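# Scoop dry food from pouch with right gripper

## Task

Using the scoop already held in the right gripper, take dry food out of the pouch. At the end the right gripper must still hold the scoop, raised above the table and close to level, well away from both the pouch and the bowls, with the scoop at least about half full of food that has stopped moving. The pouch must end up standing upright with the remaining food still inside it. Keep spillage low; food landing off the table only counts as spill and does not end the scene.

## Robot and tools

Robot: two arms, left_arm and right_arm, each with a two-finger gripper. The right gripper starts out holding the scoop. Disturbances may occasionally tug a held part or nudge a loose object.

Frame: all positions, velocities and targets in results use the scene frame. Its origin sits at table-top height, halfway between the nominal arm bases. +x points out over the table, +z points up, and left_arm is on the +y side (these names do not match image left/right). Rotation offsets turn each gripper about its own Hand target position. A gripper's fingers extend along its +z axis and close along its y axis. end_effector_position is the point between the finger pads, just under 1 cm behind the tips; reported orientation and position can be wrong by up to a few centimetres, more at long reach.

Row layout (shared by execute_actions and move): 14 numbers, each in [-1, 1]. First seven are left_arm: dx, dy, dz, rx, ry, rz, opening; next seven are right_arm in the same order. Both arms always appear, even if one stays still. dx, dy, dz, rx, ry, rz are offsets along scene axes from that arm's Hand target at the start of the action or move, not absolute poses; 1.0 equals 0.6 m or 180 degrees, and rx, ry, rz form one rotation vector. A translation longer than 1.0 may be scaled down along its direction. Sending six zeros re-requests the current Hand target. Opening is absolute, not an offset: +1 fully open (about 87 mm between pads), +0.5 about 69 mm, 0 about 43 mm, -0.5 about 18 mm, -1 closed. A 0 there is a real command, so to leave a gripper alone resend its present value (see Tool commands in the result). To keep hold of the scoop, command about 0.04 below the grip_measured value at first contact for full force; never open the right gripper while holding.

execute_actions(actions, cameras): actions is a list of actions; each action is a table of up to 15 rows, one row per 1/30 s step, with the last row repeated to fill 15 steps. Every row in an action counts from the Hand target at that action's start, so repeating an offset in a later action moves further. Empty actions just returns state and images.

move(target, speed, blend, opening_speed, blocking, cameras): drives each gripper on a straight line toward its offset row (or a list of up to 15 rows, all counted from the same starting Hand targets). speed is in m/s, 0.002 to 0.5, default 0.25; turning is capped at twice that in rad/s. blend (m) rounds corners between listed targets. opening_speed (per second on the -1..+1 scale, at least 0.2) makes finger changes gradual. Paths finish together, last at least 0.5 s and are cut off after 10 s. No obstacle avoidance; faster moves lag, stray and hit harder, and aiming far past a contact presses harder. Avoid paths passing near an arm's own base; go around it. blocking=false returns after about 0.5 s while the move continues. The result adds a move: line giving the ending (done, off_target, moving, held, fault) and which limits acted (paced = commanded pose clipped, held = steps withheld). An arm not named in the ending is done, within 10 mm and 2 degrees.

wait(seconds): 0 to 10, lets the scene run with last commands held. stop(): brakes a running move; needs braking room. zoom_image(camera, region): region [x0, y0, x1, y1] in pixels, at most 504 by 504, from that camera's latest image. finished_scene(scene): ends the scene permanently; scene is 1 or omitted.

Cameras: cam_head_left, cam_head_right, cam_high, cam_left_wrist, cam_right_wrist, each 896x504. Wrist views may lag during motion. Calibration is approximate.

Controller behaviour: each step it limits the command to within 100 mm and 20 degrees of the measured pose, so a single action may fall short. Hand target in the result is the last (clipped) command, which later offsets build on. Friction and gravity can leave the gripper low, short or tilted, especially when stretched; small moves may not happen or go sideways. Check position and orientation after each move and correct tilt, since the scoop must be kept near level. If a gripper rests short, send the remaining distance as an offset. An arm blocked by an object keeps pushing; to release, command its target back past the gripper. The clearance check can block commands bringing an arm near the other's forearm, but not gripper-to-gripper contact.

Result lines: grip_measured is the finger motor position on the command scale (Joint positions shows the same on 0 closed to 1 open), accurate to about 1 mm. Joint velocities reading within noise means the arm is at rest. Joint torques include the arm's weight and wrap at ±28 N m for joints 1 to 3. Joint ranges (rad): waist -2.618 to 3.054, shoulder 0.000 to 3.142, elbow 0.000 to 3.142 (straight 2.901), wrist pitch -1.571 to 1.571, wrist yaw -1.571 to 1.571, wrist roll -2.094 to 2.094.

Heat: holding loads, stretching out or pushing toward unreachable poses warms motors. MOTOR HOT appears at 75 °C; at 90 °C an OVER-TEMPERATURE FAULT folds that arm and disables it; at 100 °C it collapses.

Avoid: dropping the scoop, knocking the pouch over or off the table, anything leaving the table, hard impacts or strong pressing, and any collision between the two arms.

Each tool is called as name(argument=value, ...) on one line, values as JSON.

## Session

execute_actions(actions=[])

Scene clock: 0.00 s.
left_arm: end_effector_position=(+0.3633, +0.3551, +0.4184) grip_measured=+1.000 end_effector_quat_wxyz=(+0.720, -0.002, +0.694, +0.004) | right_arm: end_effector_position=(+0.3746, -0.5307, +0.4371) grip_measured=-0.443 end_effector_quat_wxyz=(+0.550, +0.517, +0.452, +0.475)
Joint positions: left_arm=[-0.013 1.045 1.062 0.019 0.008 0.003 1] | right_arm=[-0.768 1.428 1.242 0.253 -0.606 1.603 0.278]
Joint velocities: within noise
Joint torques (N m): no reading
Heat: left arm: 34 °C; right arm: 30 °C.
Hand target: left_arm +0.3623, +0.3551, +0.4246; +0.724, -0.002, +0.689, +0.004 | right_arm +0.3720, -0.5283, +0.4496; +0.562, +0.505, +0.450, +0.476
Tool commands: left_gripper/opening=+1.0 right_gripper/opening=-1.0

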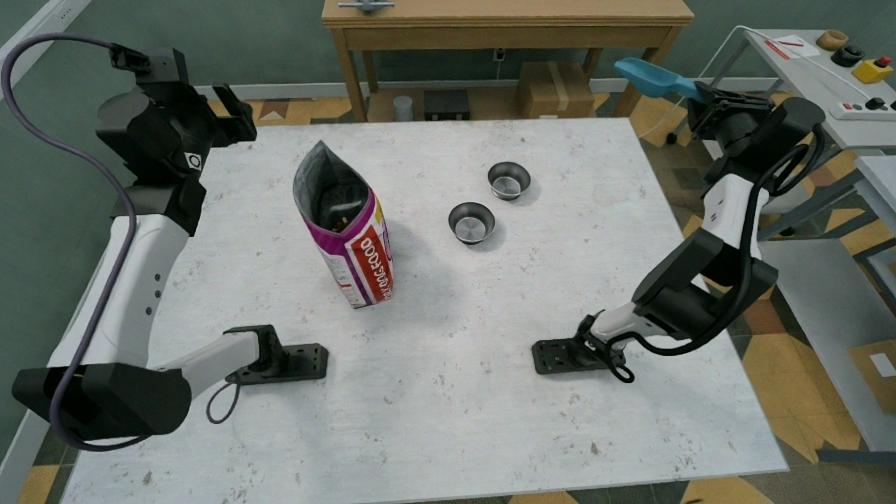

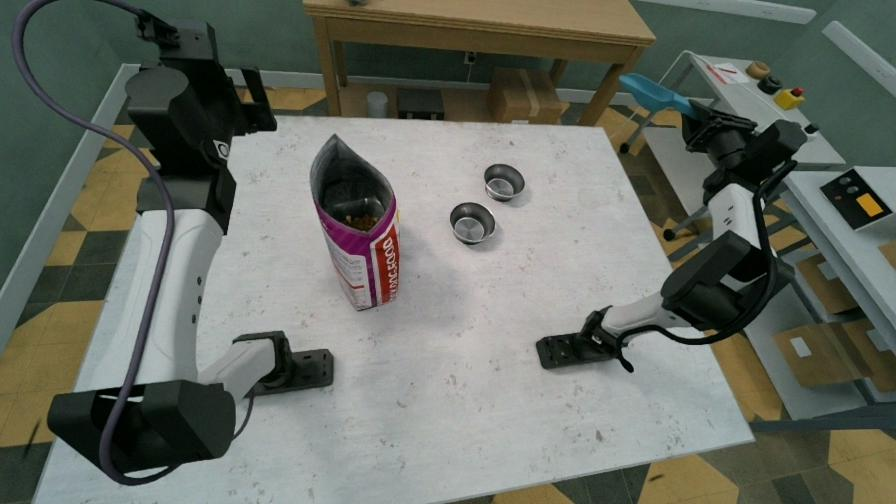

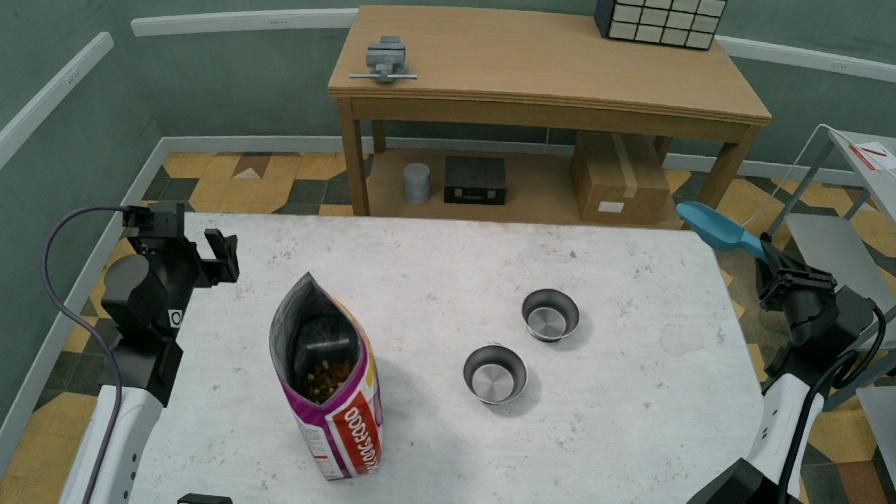

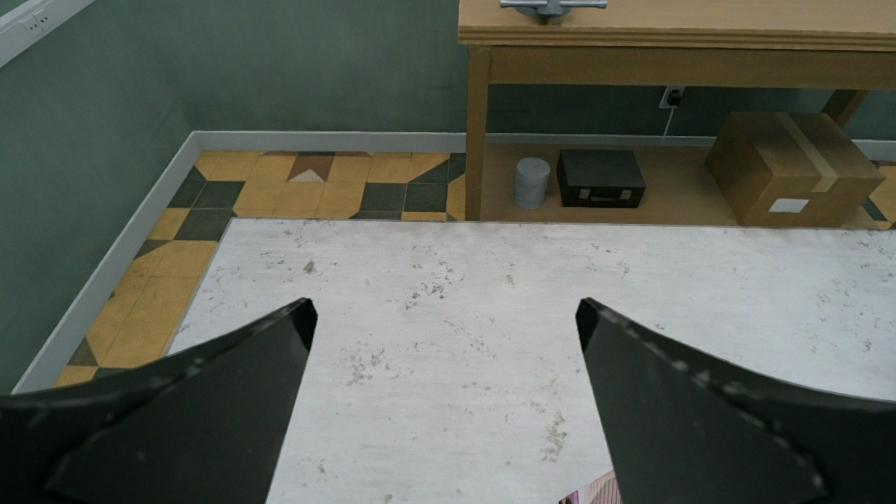

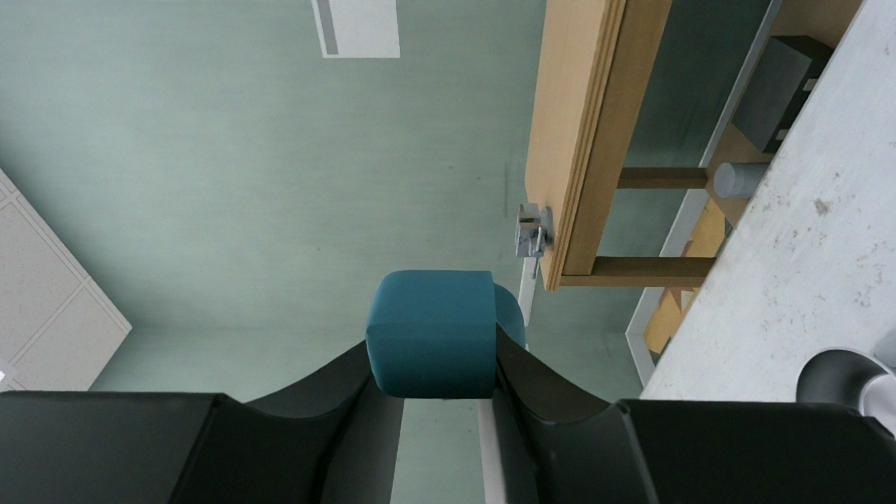

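zoom_image(camera="cam_high", region=[230, 250, 430, 500])

zoom_image(camera="cam_high", region=[640, 170, 896, 350])

zoom_image(camera="cam_head_right", region=[270, 120, 440, 320])

zoom_image(camera="cam_head_left", region=[270, 120, 440, 320])

zoom_image(camera="cam_head_right", region=[600, 50, 830, 230])

Scaled by 2.016.

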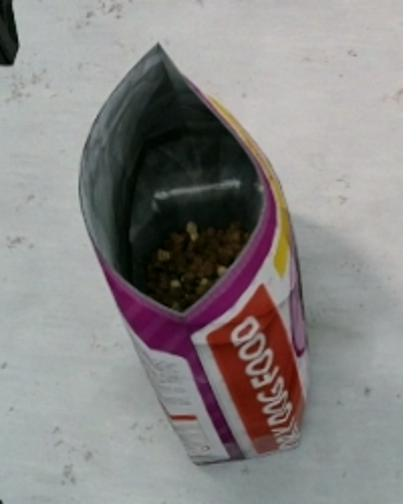

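Scaled by 1.969.

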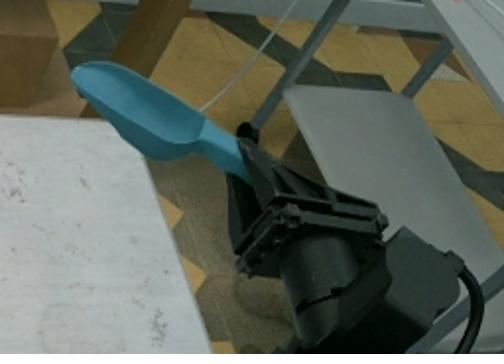

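Scaled by 2.520.

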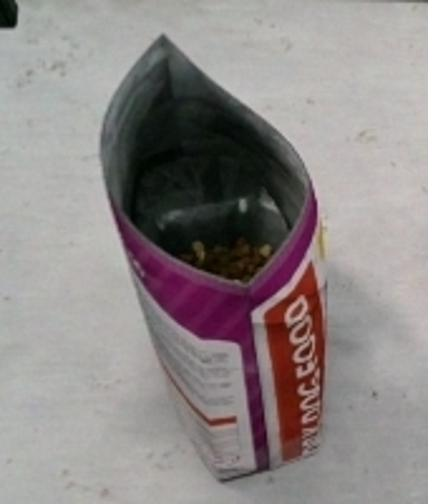

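Scaled by 2.520.

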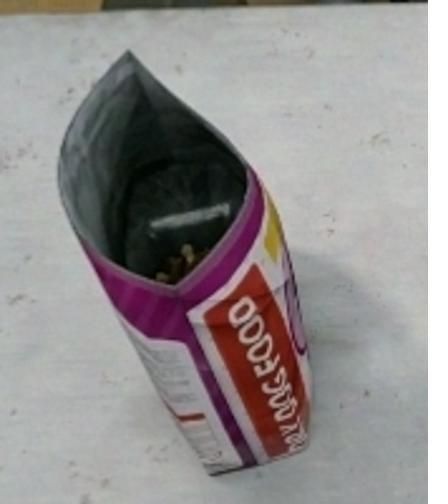

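Scaled by 2.191.

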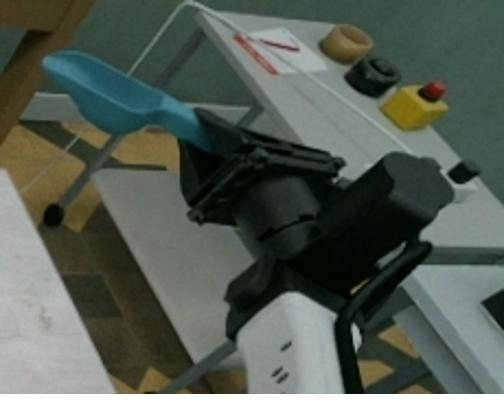

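zoom_image(camera="cam_right_wrist", region=[250, 200, 650, 504])

zoom_image(camera="cam_head_left", region=[590, 40, 830, 200])

Scaled by 1.260.

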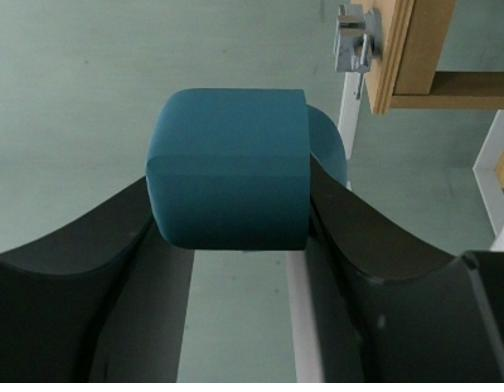

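Scaled by 2.100.

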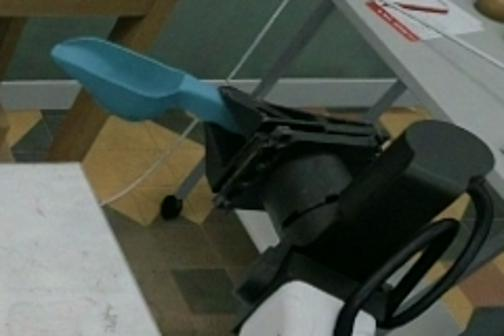

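move(target=[-0.2555,-0.2668,0.08,0.0509,0.1613,-0.19,1,0,0,0,0,0,0,-1])

Scene clock: 7.90 s.
left_arm: end_effector_position=(+0.2100, +0.1946, +0.4706) grip_measured=+1.000 end_effector_quat_wxyz=(+0.500, +0.259, +0.812, -0.153) | right_arm: end_effector_position=(+0.3746, -0.5307, +0.4371) grip_measured=-0.443 end_effector_quat_wxyz=(+0.550, +0.517, +0.452, +0.475)
Joint positions: left_arm=[-0.619 1.246 2.002 -1.225 0.015 0.019 1] | right_arm=[-0.768 1.428 1.242 0.253 -0.606 1.603 0.278]
Joint velocities: within noise
Joint torques (N m): left_arm=[-0.28 -0.65 8.18 1.58 -0.05 -0.19] | right_arm=[0.29 -6.24 7.17 2.26 0.08 -0.04]
Heat: left arm: 35 °C; right arm: 32 °C.
Hand target: left_arm +0.2091, +0.1950, +0.4725; +0.499, +0.256, +0.814, -0.152 | right_arm +0.3720, -0.5283, +0.4496; +0.562, +0.505, +0.450, +0.476
Off the commanded pose: left_arm 0.002 m, 0 deg | right_arm 0.013 m, 2 deg.
move: off_target (right_arm)
camera_calibration:
cam_left_wrist: T_world_to_cam=[[-0.573202, -0.818974, -0.0268536, 0.292758], [-0.794632, 0.563566, -0.225731, 0.18235], [0.200002, -0.108051, -0.973819, 0.576117], [0, 0, 0, 1]] pos_world=[0.197486, 0.199245, 0.610058]

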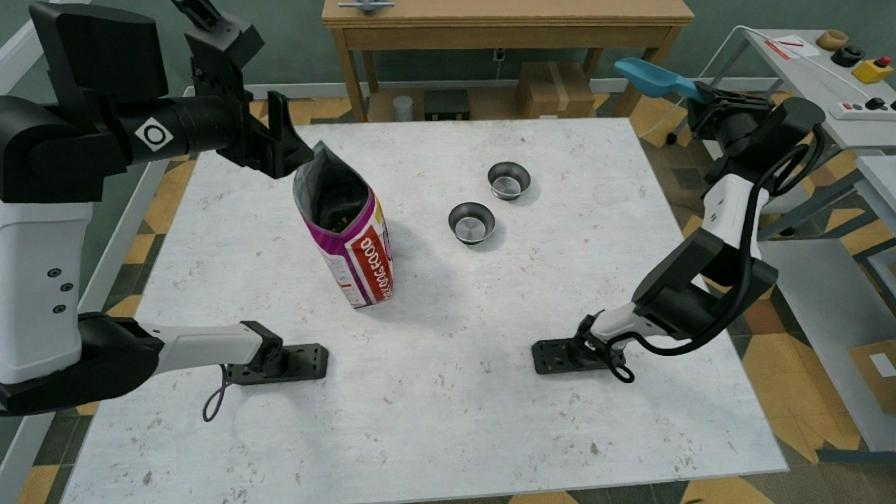

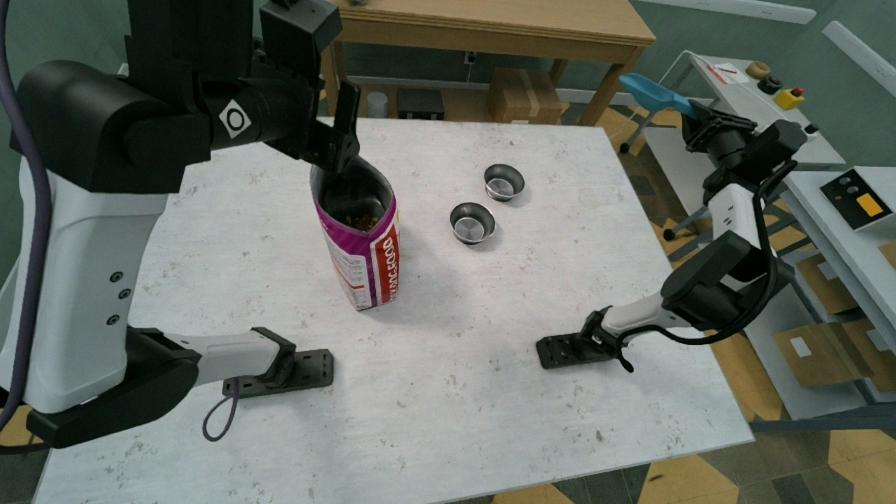

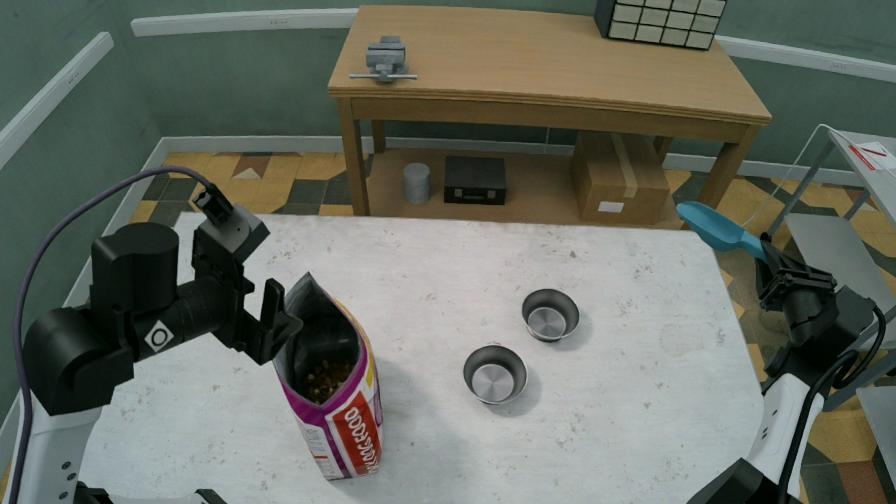

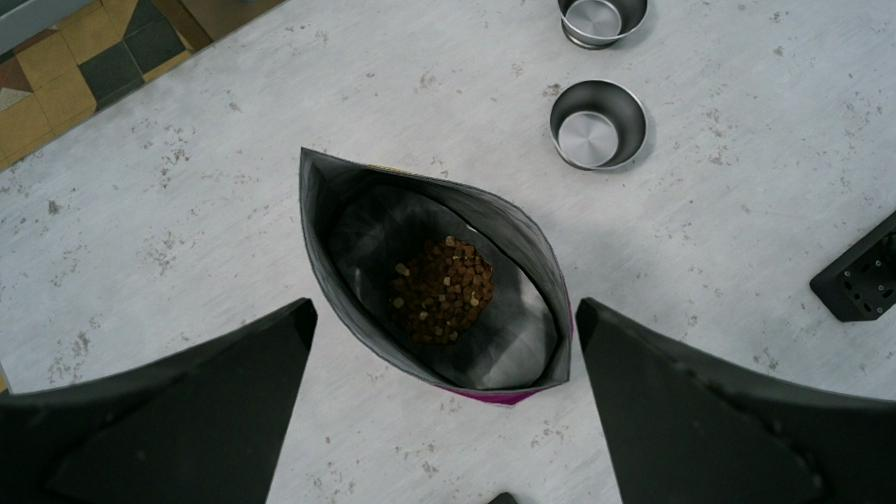

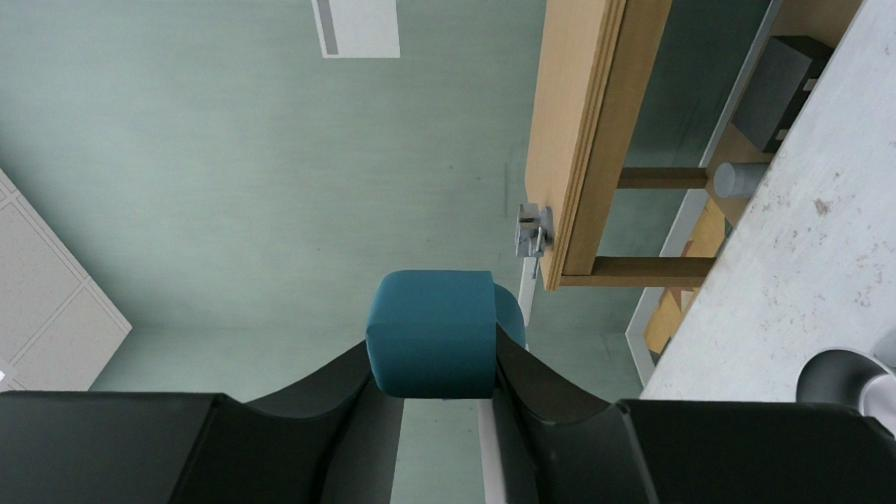

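zoom_image(camera="cam_left_wrist", region=[280, 130, 600, 420])

Scaled by 1.575.

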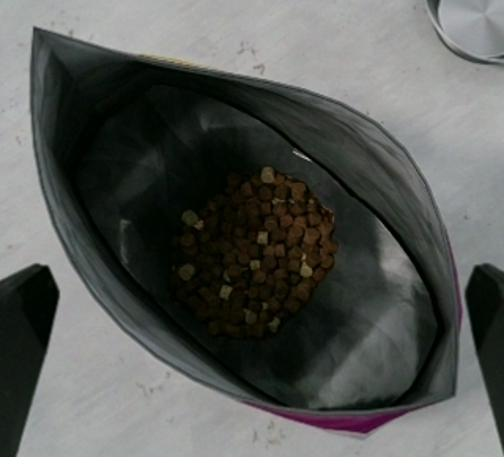

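move(target=[0,0,0,0,0,0,1,-0.1,0.4,-0.05,0,0,0,-1], speed=0.2)

Scene clock: 12.43 s.
left_arm: end_effector_position=(+0.2099, +0.1948, +0.4702) grip_measured=+1.000 end_effector_quat_wxyz=(+0.500, +0.259, +0.812, -0.153) | right_arm: end_effector_position=(+0.3137, -0.2878, +0.4177) grip_measured=-0.443 end_effector_quat_wxyz=(+0.557, +0.507, +0.454, +0.476)
Joint positions: left_arm=[-0.619 1.246 2.002 -1.226 0.015 0.019 1] | right_arm=[0.171 0.861 0.83 0.108 0.323 1.523 0.278]
Joint velocities: within noise
Joint torques (N m): left_arm=[-0.31 -0.65 8.23 1.58 -0.05 -0.18] | right_arm=[0.76 -1.78 5.57 2.25 0.18 -0.13]
Heat: left arm: 35 °C; right arm: 33 °C.
Hand target: left_arm +0.2091, +0.1950, +0.4725; +0.498, +0.256, +0.814, -0.152 | right_arm +0.3120, -0.2883, +0.4196; +0.562, +0.505, +0.450, +0.477
Off the commanded pose: left_arm 0.002 m, 0 deg | right_arm 0.003 m, 1 deg.
move: done
camera_calibration:
cam_left_wrist: T_world_to_cam=[[-0.572818, -0.819249, -0.026655, 0.292675], [-0.795228, 0.563318, -0.224244, 0.181529], [0.198727, -0.107254, -0.974168, 0.576141], [0, 0, 0, 1]] pos_world=[0.197512, 0.199309, 0.609767]
cam_right_wrist: T_world_to_cam=[[0.101216, -0.0375481, -0.994156, 0.372426], [-0.660311, 0.744914, -0.0953612, 0.48286], [0.744141, 0.666104, 0.0506036, 0.0768207], [0, 0, 0, 1]] pos_world=[0.223977, -0.396876, 0.412408]

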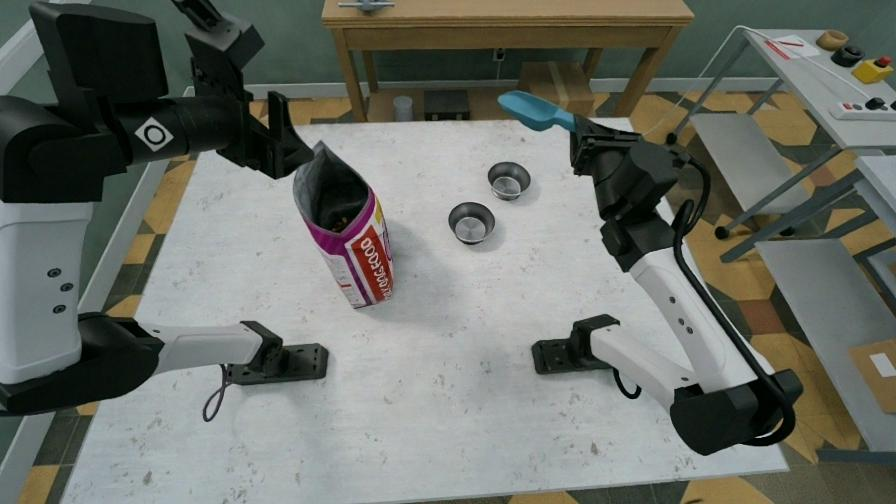

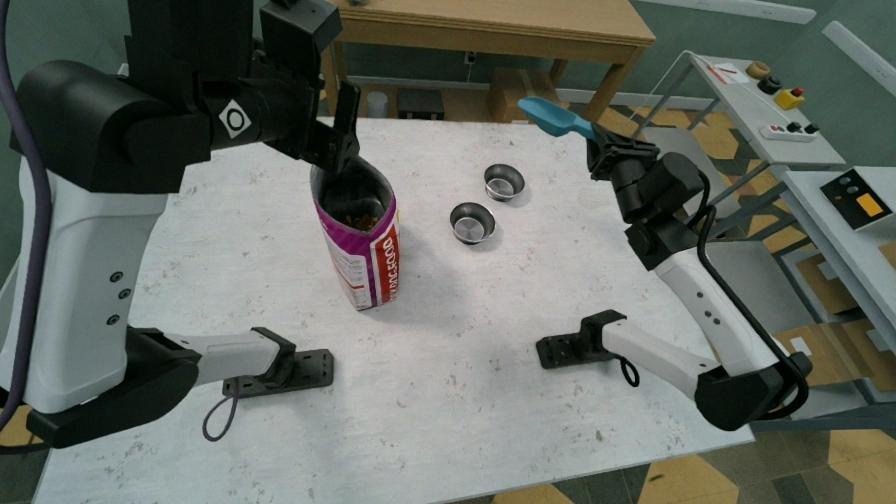

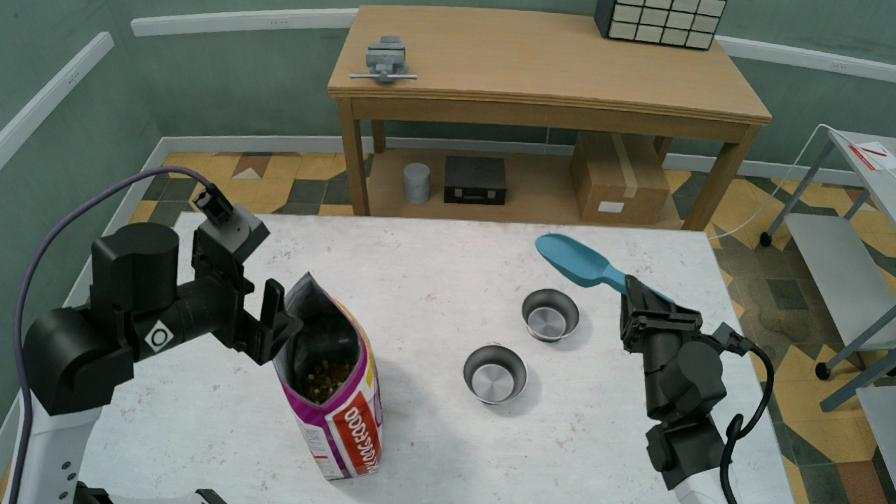

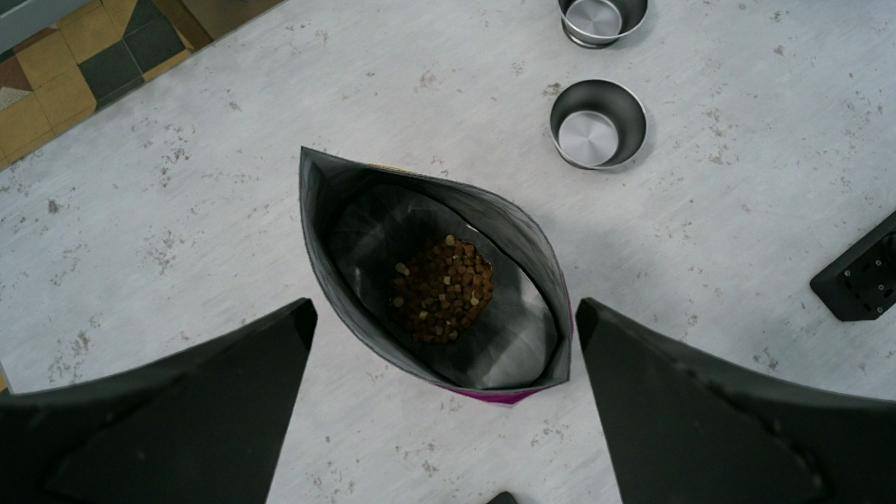

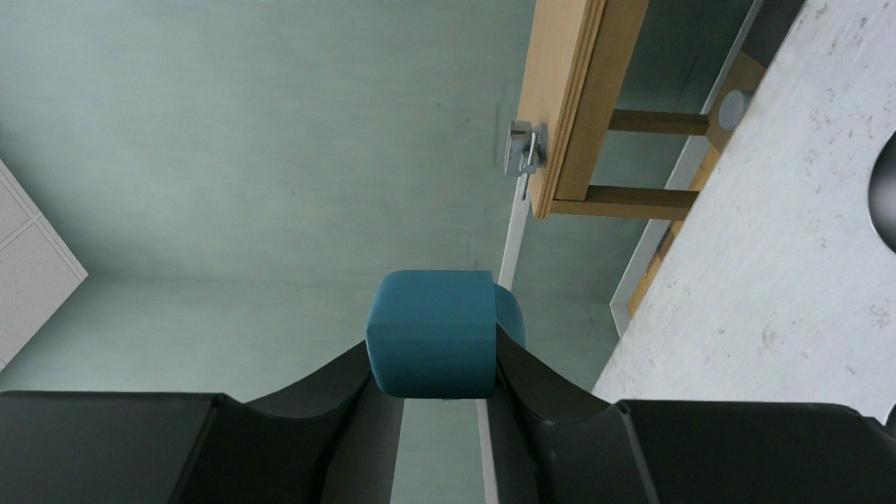

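zoom_image(camera="cam_high", region=[510, 210, 720, 370])

zoom_image(camera="cam_head_left", region=[480, 70, 700, 210])

Scaled by 2.400.

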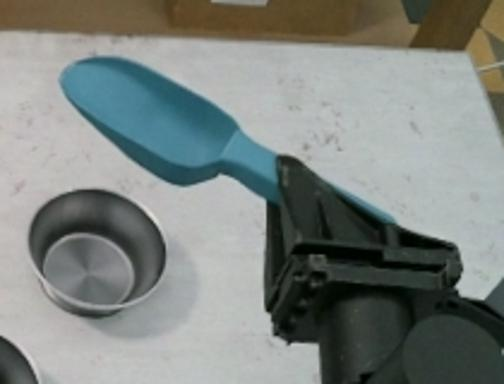

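Scaled by 2.291.

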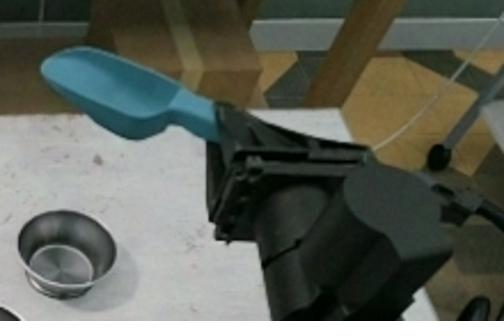

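zoom_image(camera="cam_high", region=[140, 170, 340, 380])

zoom_image(camera="cam_head_left", region=[90, 0, 340, 200])

zoom_image(camera="cam_head_right", region=[170, 0, 400, 200])

Scaled by 2.400.

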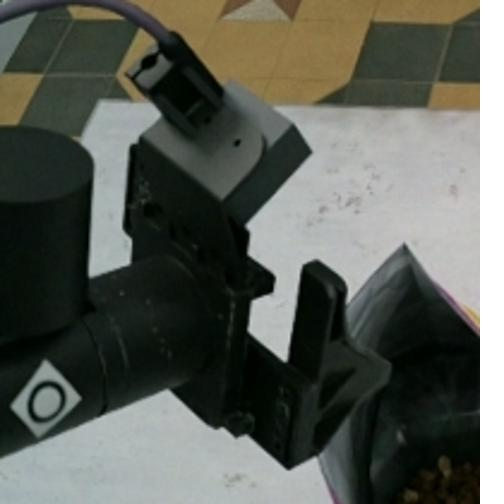

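Scaled by 2.016.

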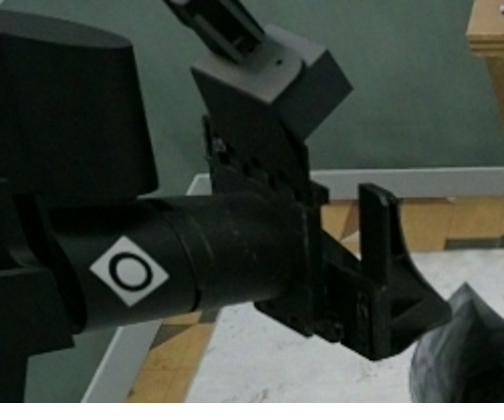

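Scaled by 2.191.

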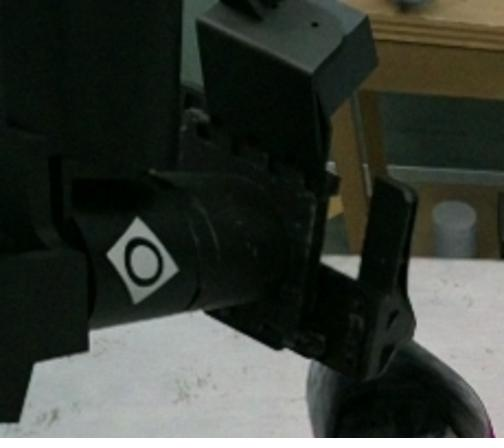

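zoom_image(camera="cam_left_wrist", region=[340, 180, 560, 400])

Scaled by 2.291.

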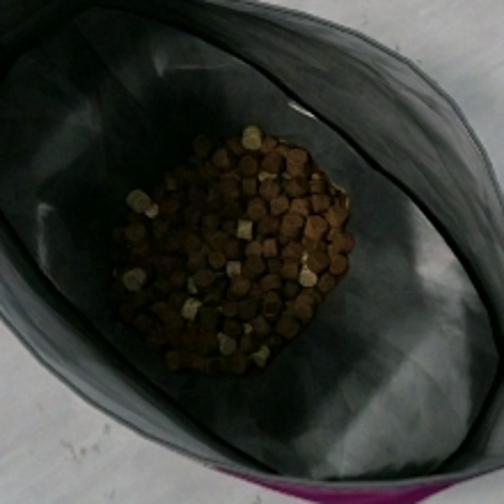

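zoom_image(camera="cam_high", region=[280, 330, 380, 420])

zoom_image(camera="cam_head_right", region=[310, 150, 410, 250])

Scaled by 5.040.

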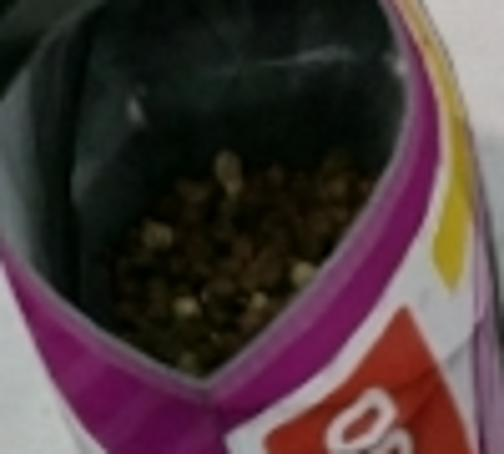

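Scaled by 5.040.

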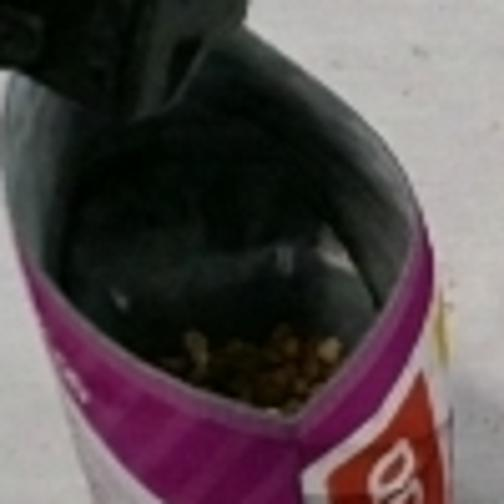

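move(target=[0.075,0.0933,-0.121,0.0498,0.2701,0.2553,1,-0.05,-0.15,0,0,0,0,-1], speed=0.3)

Scene clock: 29.30 s.
left_arm: end_effector_position=(+0.2545, +0.2502, +0.4079) grip_measured=+1.000 end_effector_quat_wxyz=(+0.340, -0.097, +0.931, -0.087) | right_arm: end_effector_position=(+0.2842, -0.3793, +0.4181) grip_measured=-0.443 end_effector_quat_wxyz=(+0.563, +0.507, +0.453, +0.470)
Joint positions: left_arm=[-0.396 1.504 2.18 -1.541 -0.146 -0.522 1] | right_arm=[-0.419 0.771 0.808 0.041 -0.251 1.557 0.278]
Joint velocities: within noise
Joint torques (N m): left_arm=[0.7 -2.93 4.93 1.22 -0.02 -0.15] | right_arm=[-0.18 -1.35 5.49 2.29 -0.04 0.05]
Heat: left arm: 36 °C; right arm: 33 °C.
Hand target: left_arm +0.2541, +0.2510, +0.4000; +0.190, -0.113, +0.975, -0.011 | right_arm +0.2820, -0.3783, +0.4196; +0.562, +0.504, +0.450, +0.476
Off the commanded pose: left_arm 0.008 m, 28 deg; orientation clipped | right_arm 0.003 m, 1 deg.
joint sent to its limit (left arm) — joint 4 (wrist pitch), lower limit. The joint targets are off in orientation, not in position.
move: off_target (left_arm); limits=paced
camera_calibration:
cam_left_wrist: T_world_to_cam=[[0.117513, -0.970147, 0.212146, 0.126602], [-0.980322, -0.0792048, 0.180818, 0.214434], [-0.158617, -0.22922, -0.960364, 0.628336], [0, 0, 0, 1]] pos_world=[0.295001, 0.283834, 0.537799]
cam_right_wrist: T_world_to_cam=[[0.101067, -0.0494677, -0.993649, 0.36763], [-0.649477, 0.753296, -0.103562, 0.535075], [0.753635, 0.655819, 0.0440054, 0.155867], [0, 0, 0, 1]] pos_world=[0.192896, -0.487104, 0.413849]

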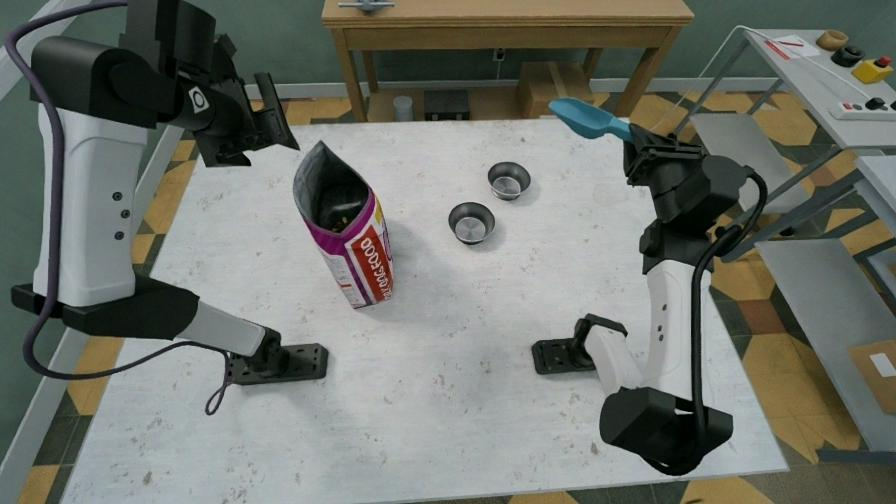

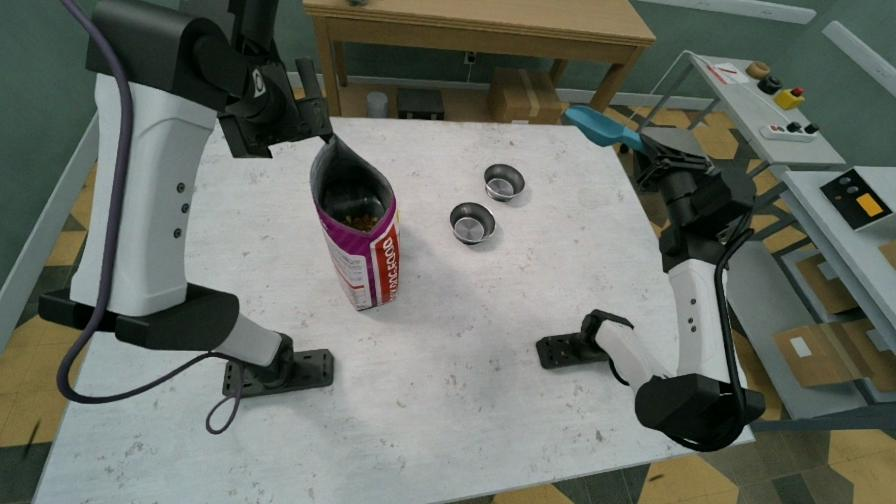

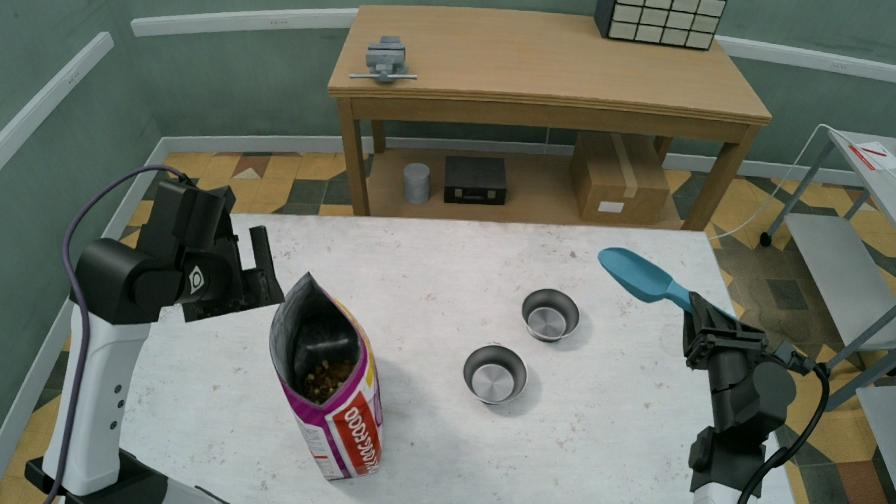

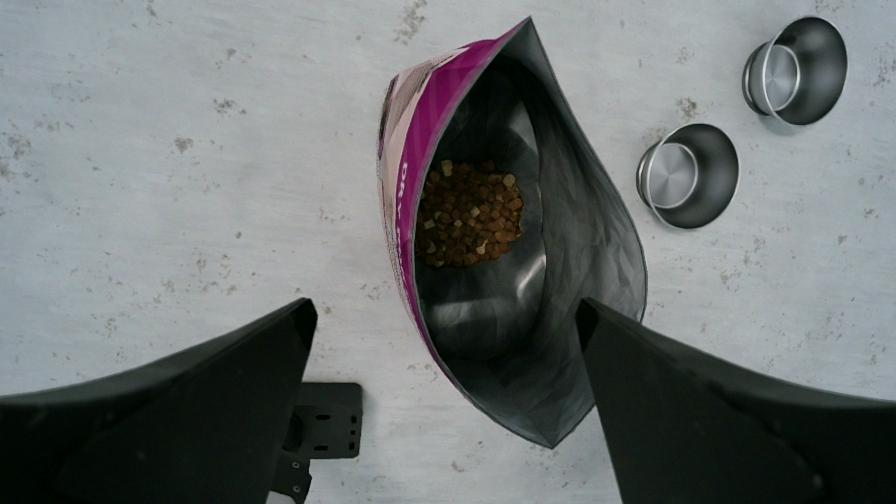

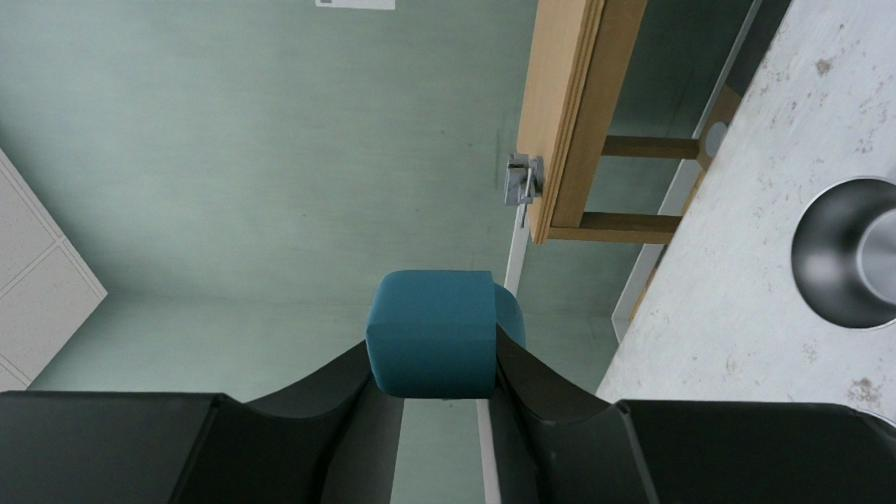

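move(target=[0.013,0.002,-0.04,0.0432,-0.0945,0.0114,1,0,0,0,0,0,0,-1], speed=0.25, cameras=["cam_left_wrist","cam_head_right"])

Scene clock: 38.63 s.
left_arm: end_effector_position=(+0.2630, +0.2518, +0.3833) grip_measured=+1.000 end_effector_quat_wxyz=(+0.355, -0.114, +0.927, +0.027) | right_arm: end_effector_position=(+0.2842, -0.3792, +0.4181) grip_measured=-0.443 end_effector_quat_wxyz=(+0.563, +0.507, +0.453, +0.470)
Joint positions: left_arm=[-0.55 1.537 2.097 -1.542 -0.455 -0.626 1] | right_arm=[-0.419 0.771 0.808 0.041 -0.252 1.557 0.278]
Joint velocities: within noise
Joint torques (N m): left_arm=[-0.24 -3.6 5.35 1.05 -0.35 -0.18] | right_arm=[-0.18 -1.35 5.48 2.29 -0.05 0.04]
Heat: left arm: 36 °C; right arm: 33 °C.
Hand target: left_arm +0.2619, +0.2521, +0.3760; +0.340, -0.114, +0.933, +0.042 | right_arm +0.2820, -0.3783, +0.4196; +0.562, +0.504, +0.450, +0.476
Off the commanded pose: left_arm 0.007 m, 2 deg | right_arm 0.003 m, 1 deg.
joint sent to its limit (left arm) — joint 4 (wrist pitch), lower limit. The joint targets still meet the commanded pose.
move: done
camera_calibration:
cam_left_wrist: T_world_to_cam=[[0.227421, -0.973691, 0.0143521, 0.180242], [-0.963836, -0.222968, 0.145961, 0.272602], [-0.138921, -0.0470277, -0.989186, 0.566417], [0, 0, 0, 1]] pos_world=[0.30044, 0.262919, 0.517915]
Images, in order (width x height): cam_head_right 896x504, cam_left_wrist 896x504.

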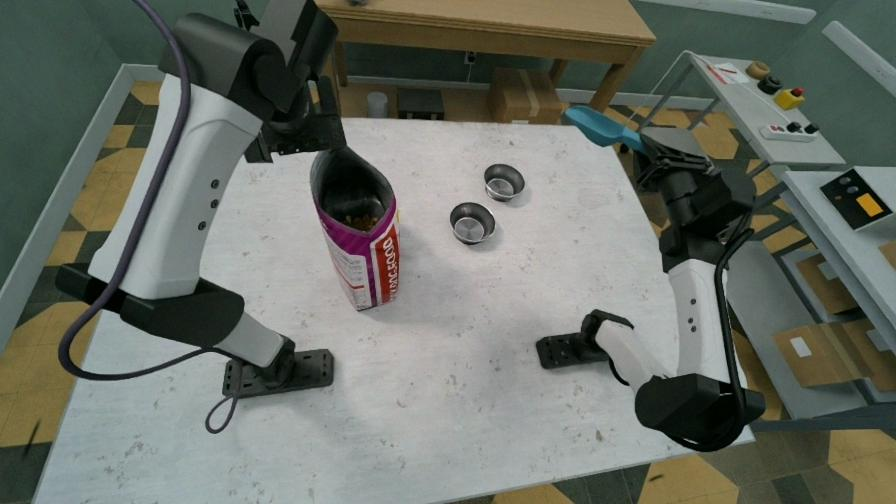

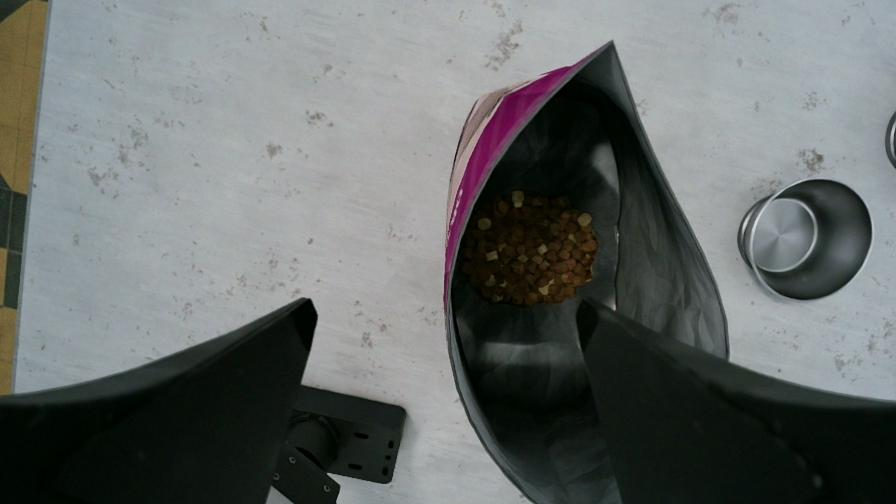

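move(target=[0,0,-0.125,0,0,0,1,0,0,0,0,0,0,-1], speed=0.12, cameras=["cam_left_wrist","cam_head_left","cam_high"])

zoom_image(camera="cam_head_left", region=[200, 100, 420, 300])

Scene clock: 40.37 s.
left_arm: end_effector_position=(+0.2636, +0.2519, +0.2952) grip_measured=+1.000 end_effector_quat_wxyz=(+0.325, -0.110, +0.938, +0.051) | right_arm: end_effector_position=(+0.2842, -0.3792, +0.4181) grip_measured=-0.443 end_effector_quat_wxyz=(+0.563, +0.507, +0.453, +0.470)
Joint positions: left_arm=[-0.55 1.403 1.589 -1.25 -0.458 -0.633 1] | right_arm=[-0.419 0.771 0.808 0.041 -0.252 1.557 0.278]
Joint velocities: within noise
Joint torques (N m): left_arm=[-0.24 -7.47 6.32 1.24 -0.32 -0.16] | right_arm=[-0.18 -1.36 5.48 2.29 -0.05 0.05]
Heat: left arm: 36 °C; right arm: 33 °C.
Hand target: left_arm +0.2619, +0.2521, +0.3010; +0.340, -0.114, +0.933, +0.041 | right_arm +0.2820, -0.3783, +0.4196; +0.562, +0.504, +0.450, +0.476
Off the commanded pose: left_arm 0.006 m, 2 deg | right_arm 0.003 m, 1 deg.
move: done
camera_calibration:
cam_left_wrist: T_world_to_cam=[[0.233233, -0.971628, -0.0392667, 0.195201], [-0.950253, -0.236303, 0.20293, 0.268952], [-0.206452, -0.0100166, -0.978406, 0.484661], [0, 0, 0, 1]] pos_world=[0.310104, 0.258071, 0.427281]
Images, in order (width x height): cam_head_left 896x504, cam_high 896x504, cam_left_wrist 896x504.

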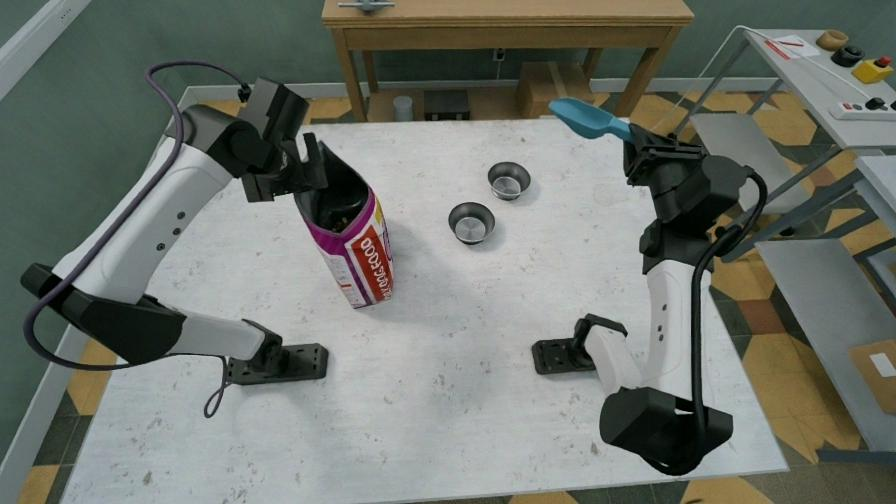

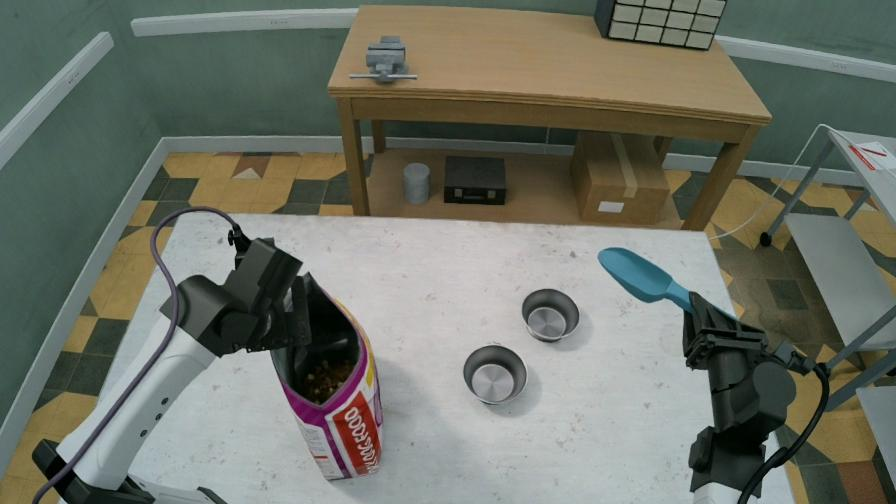

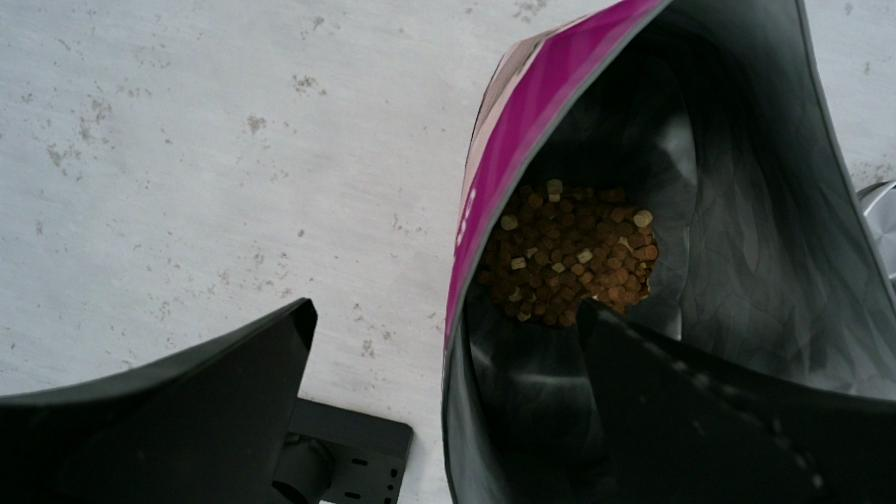

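Scaled by 2.291.

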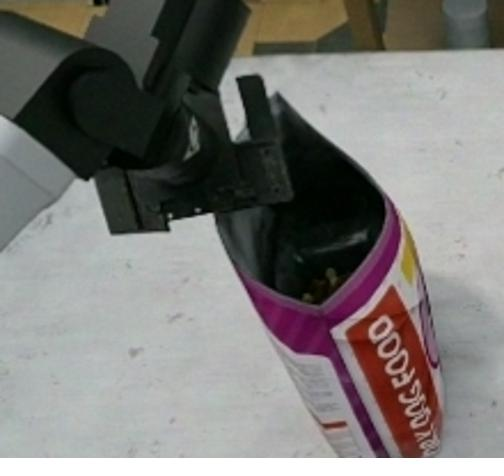

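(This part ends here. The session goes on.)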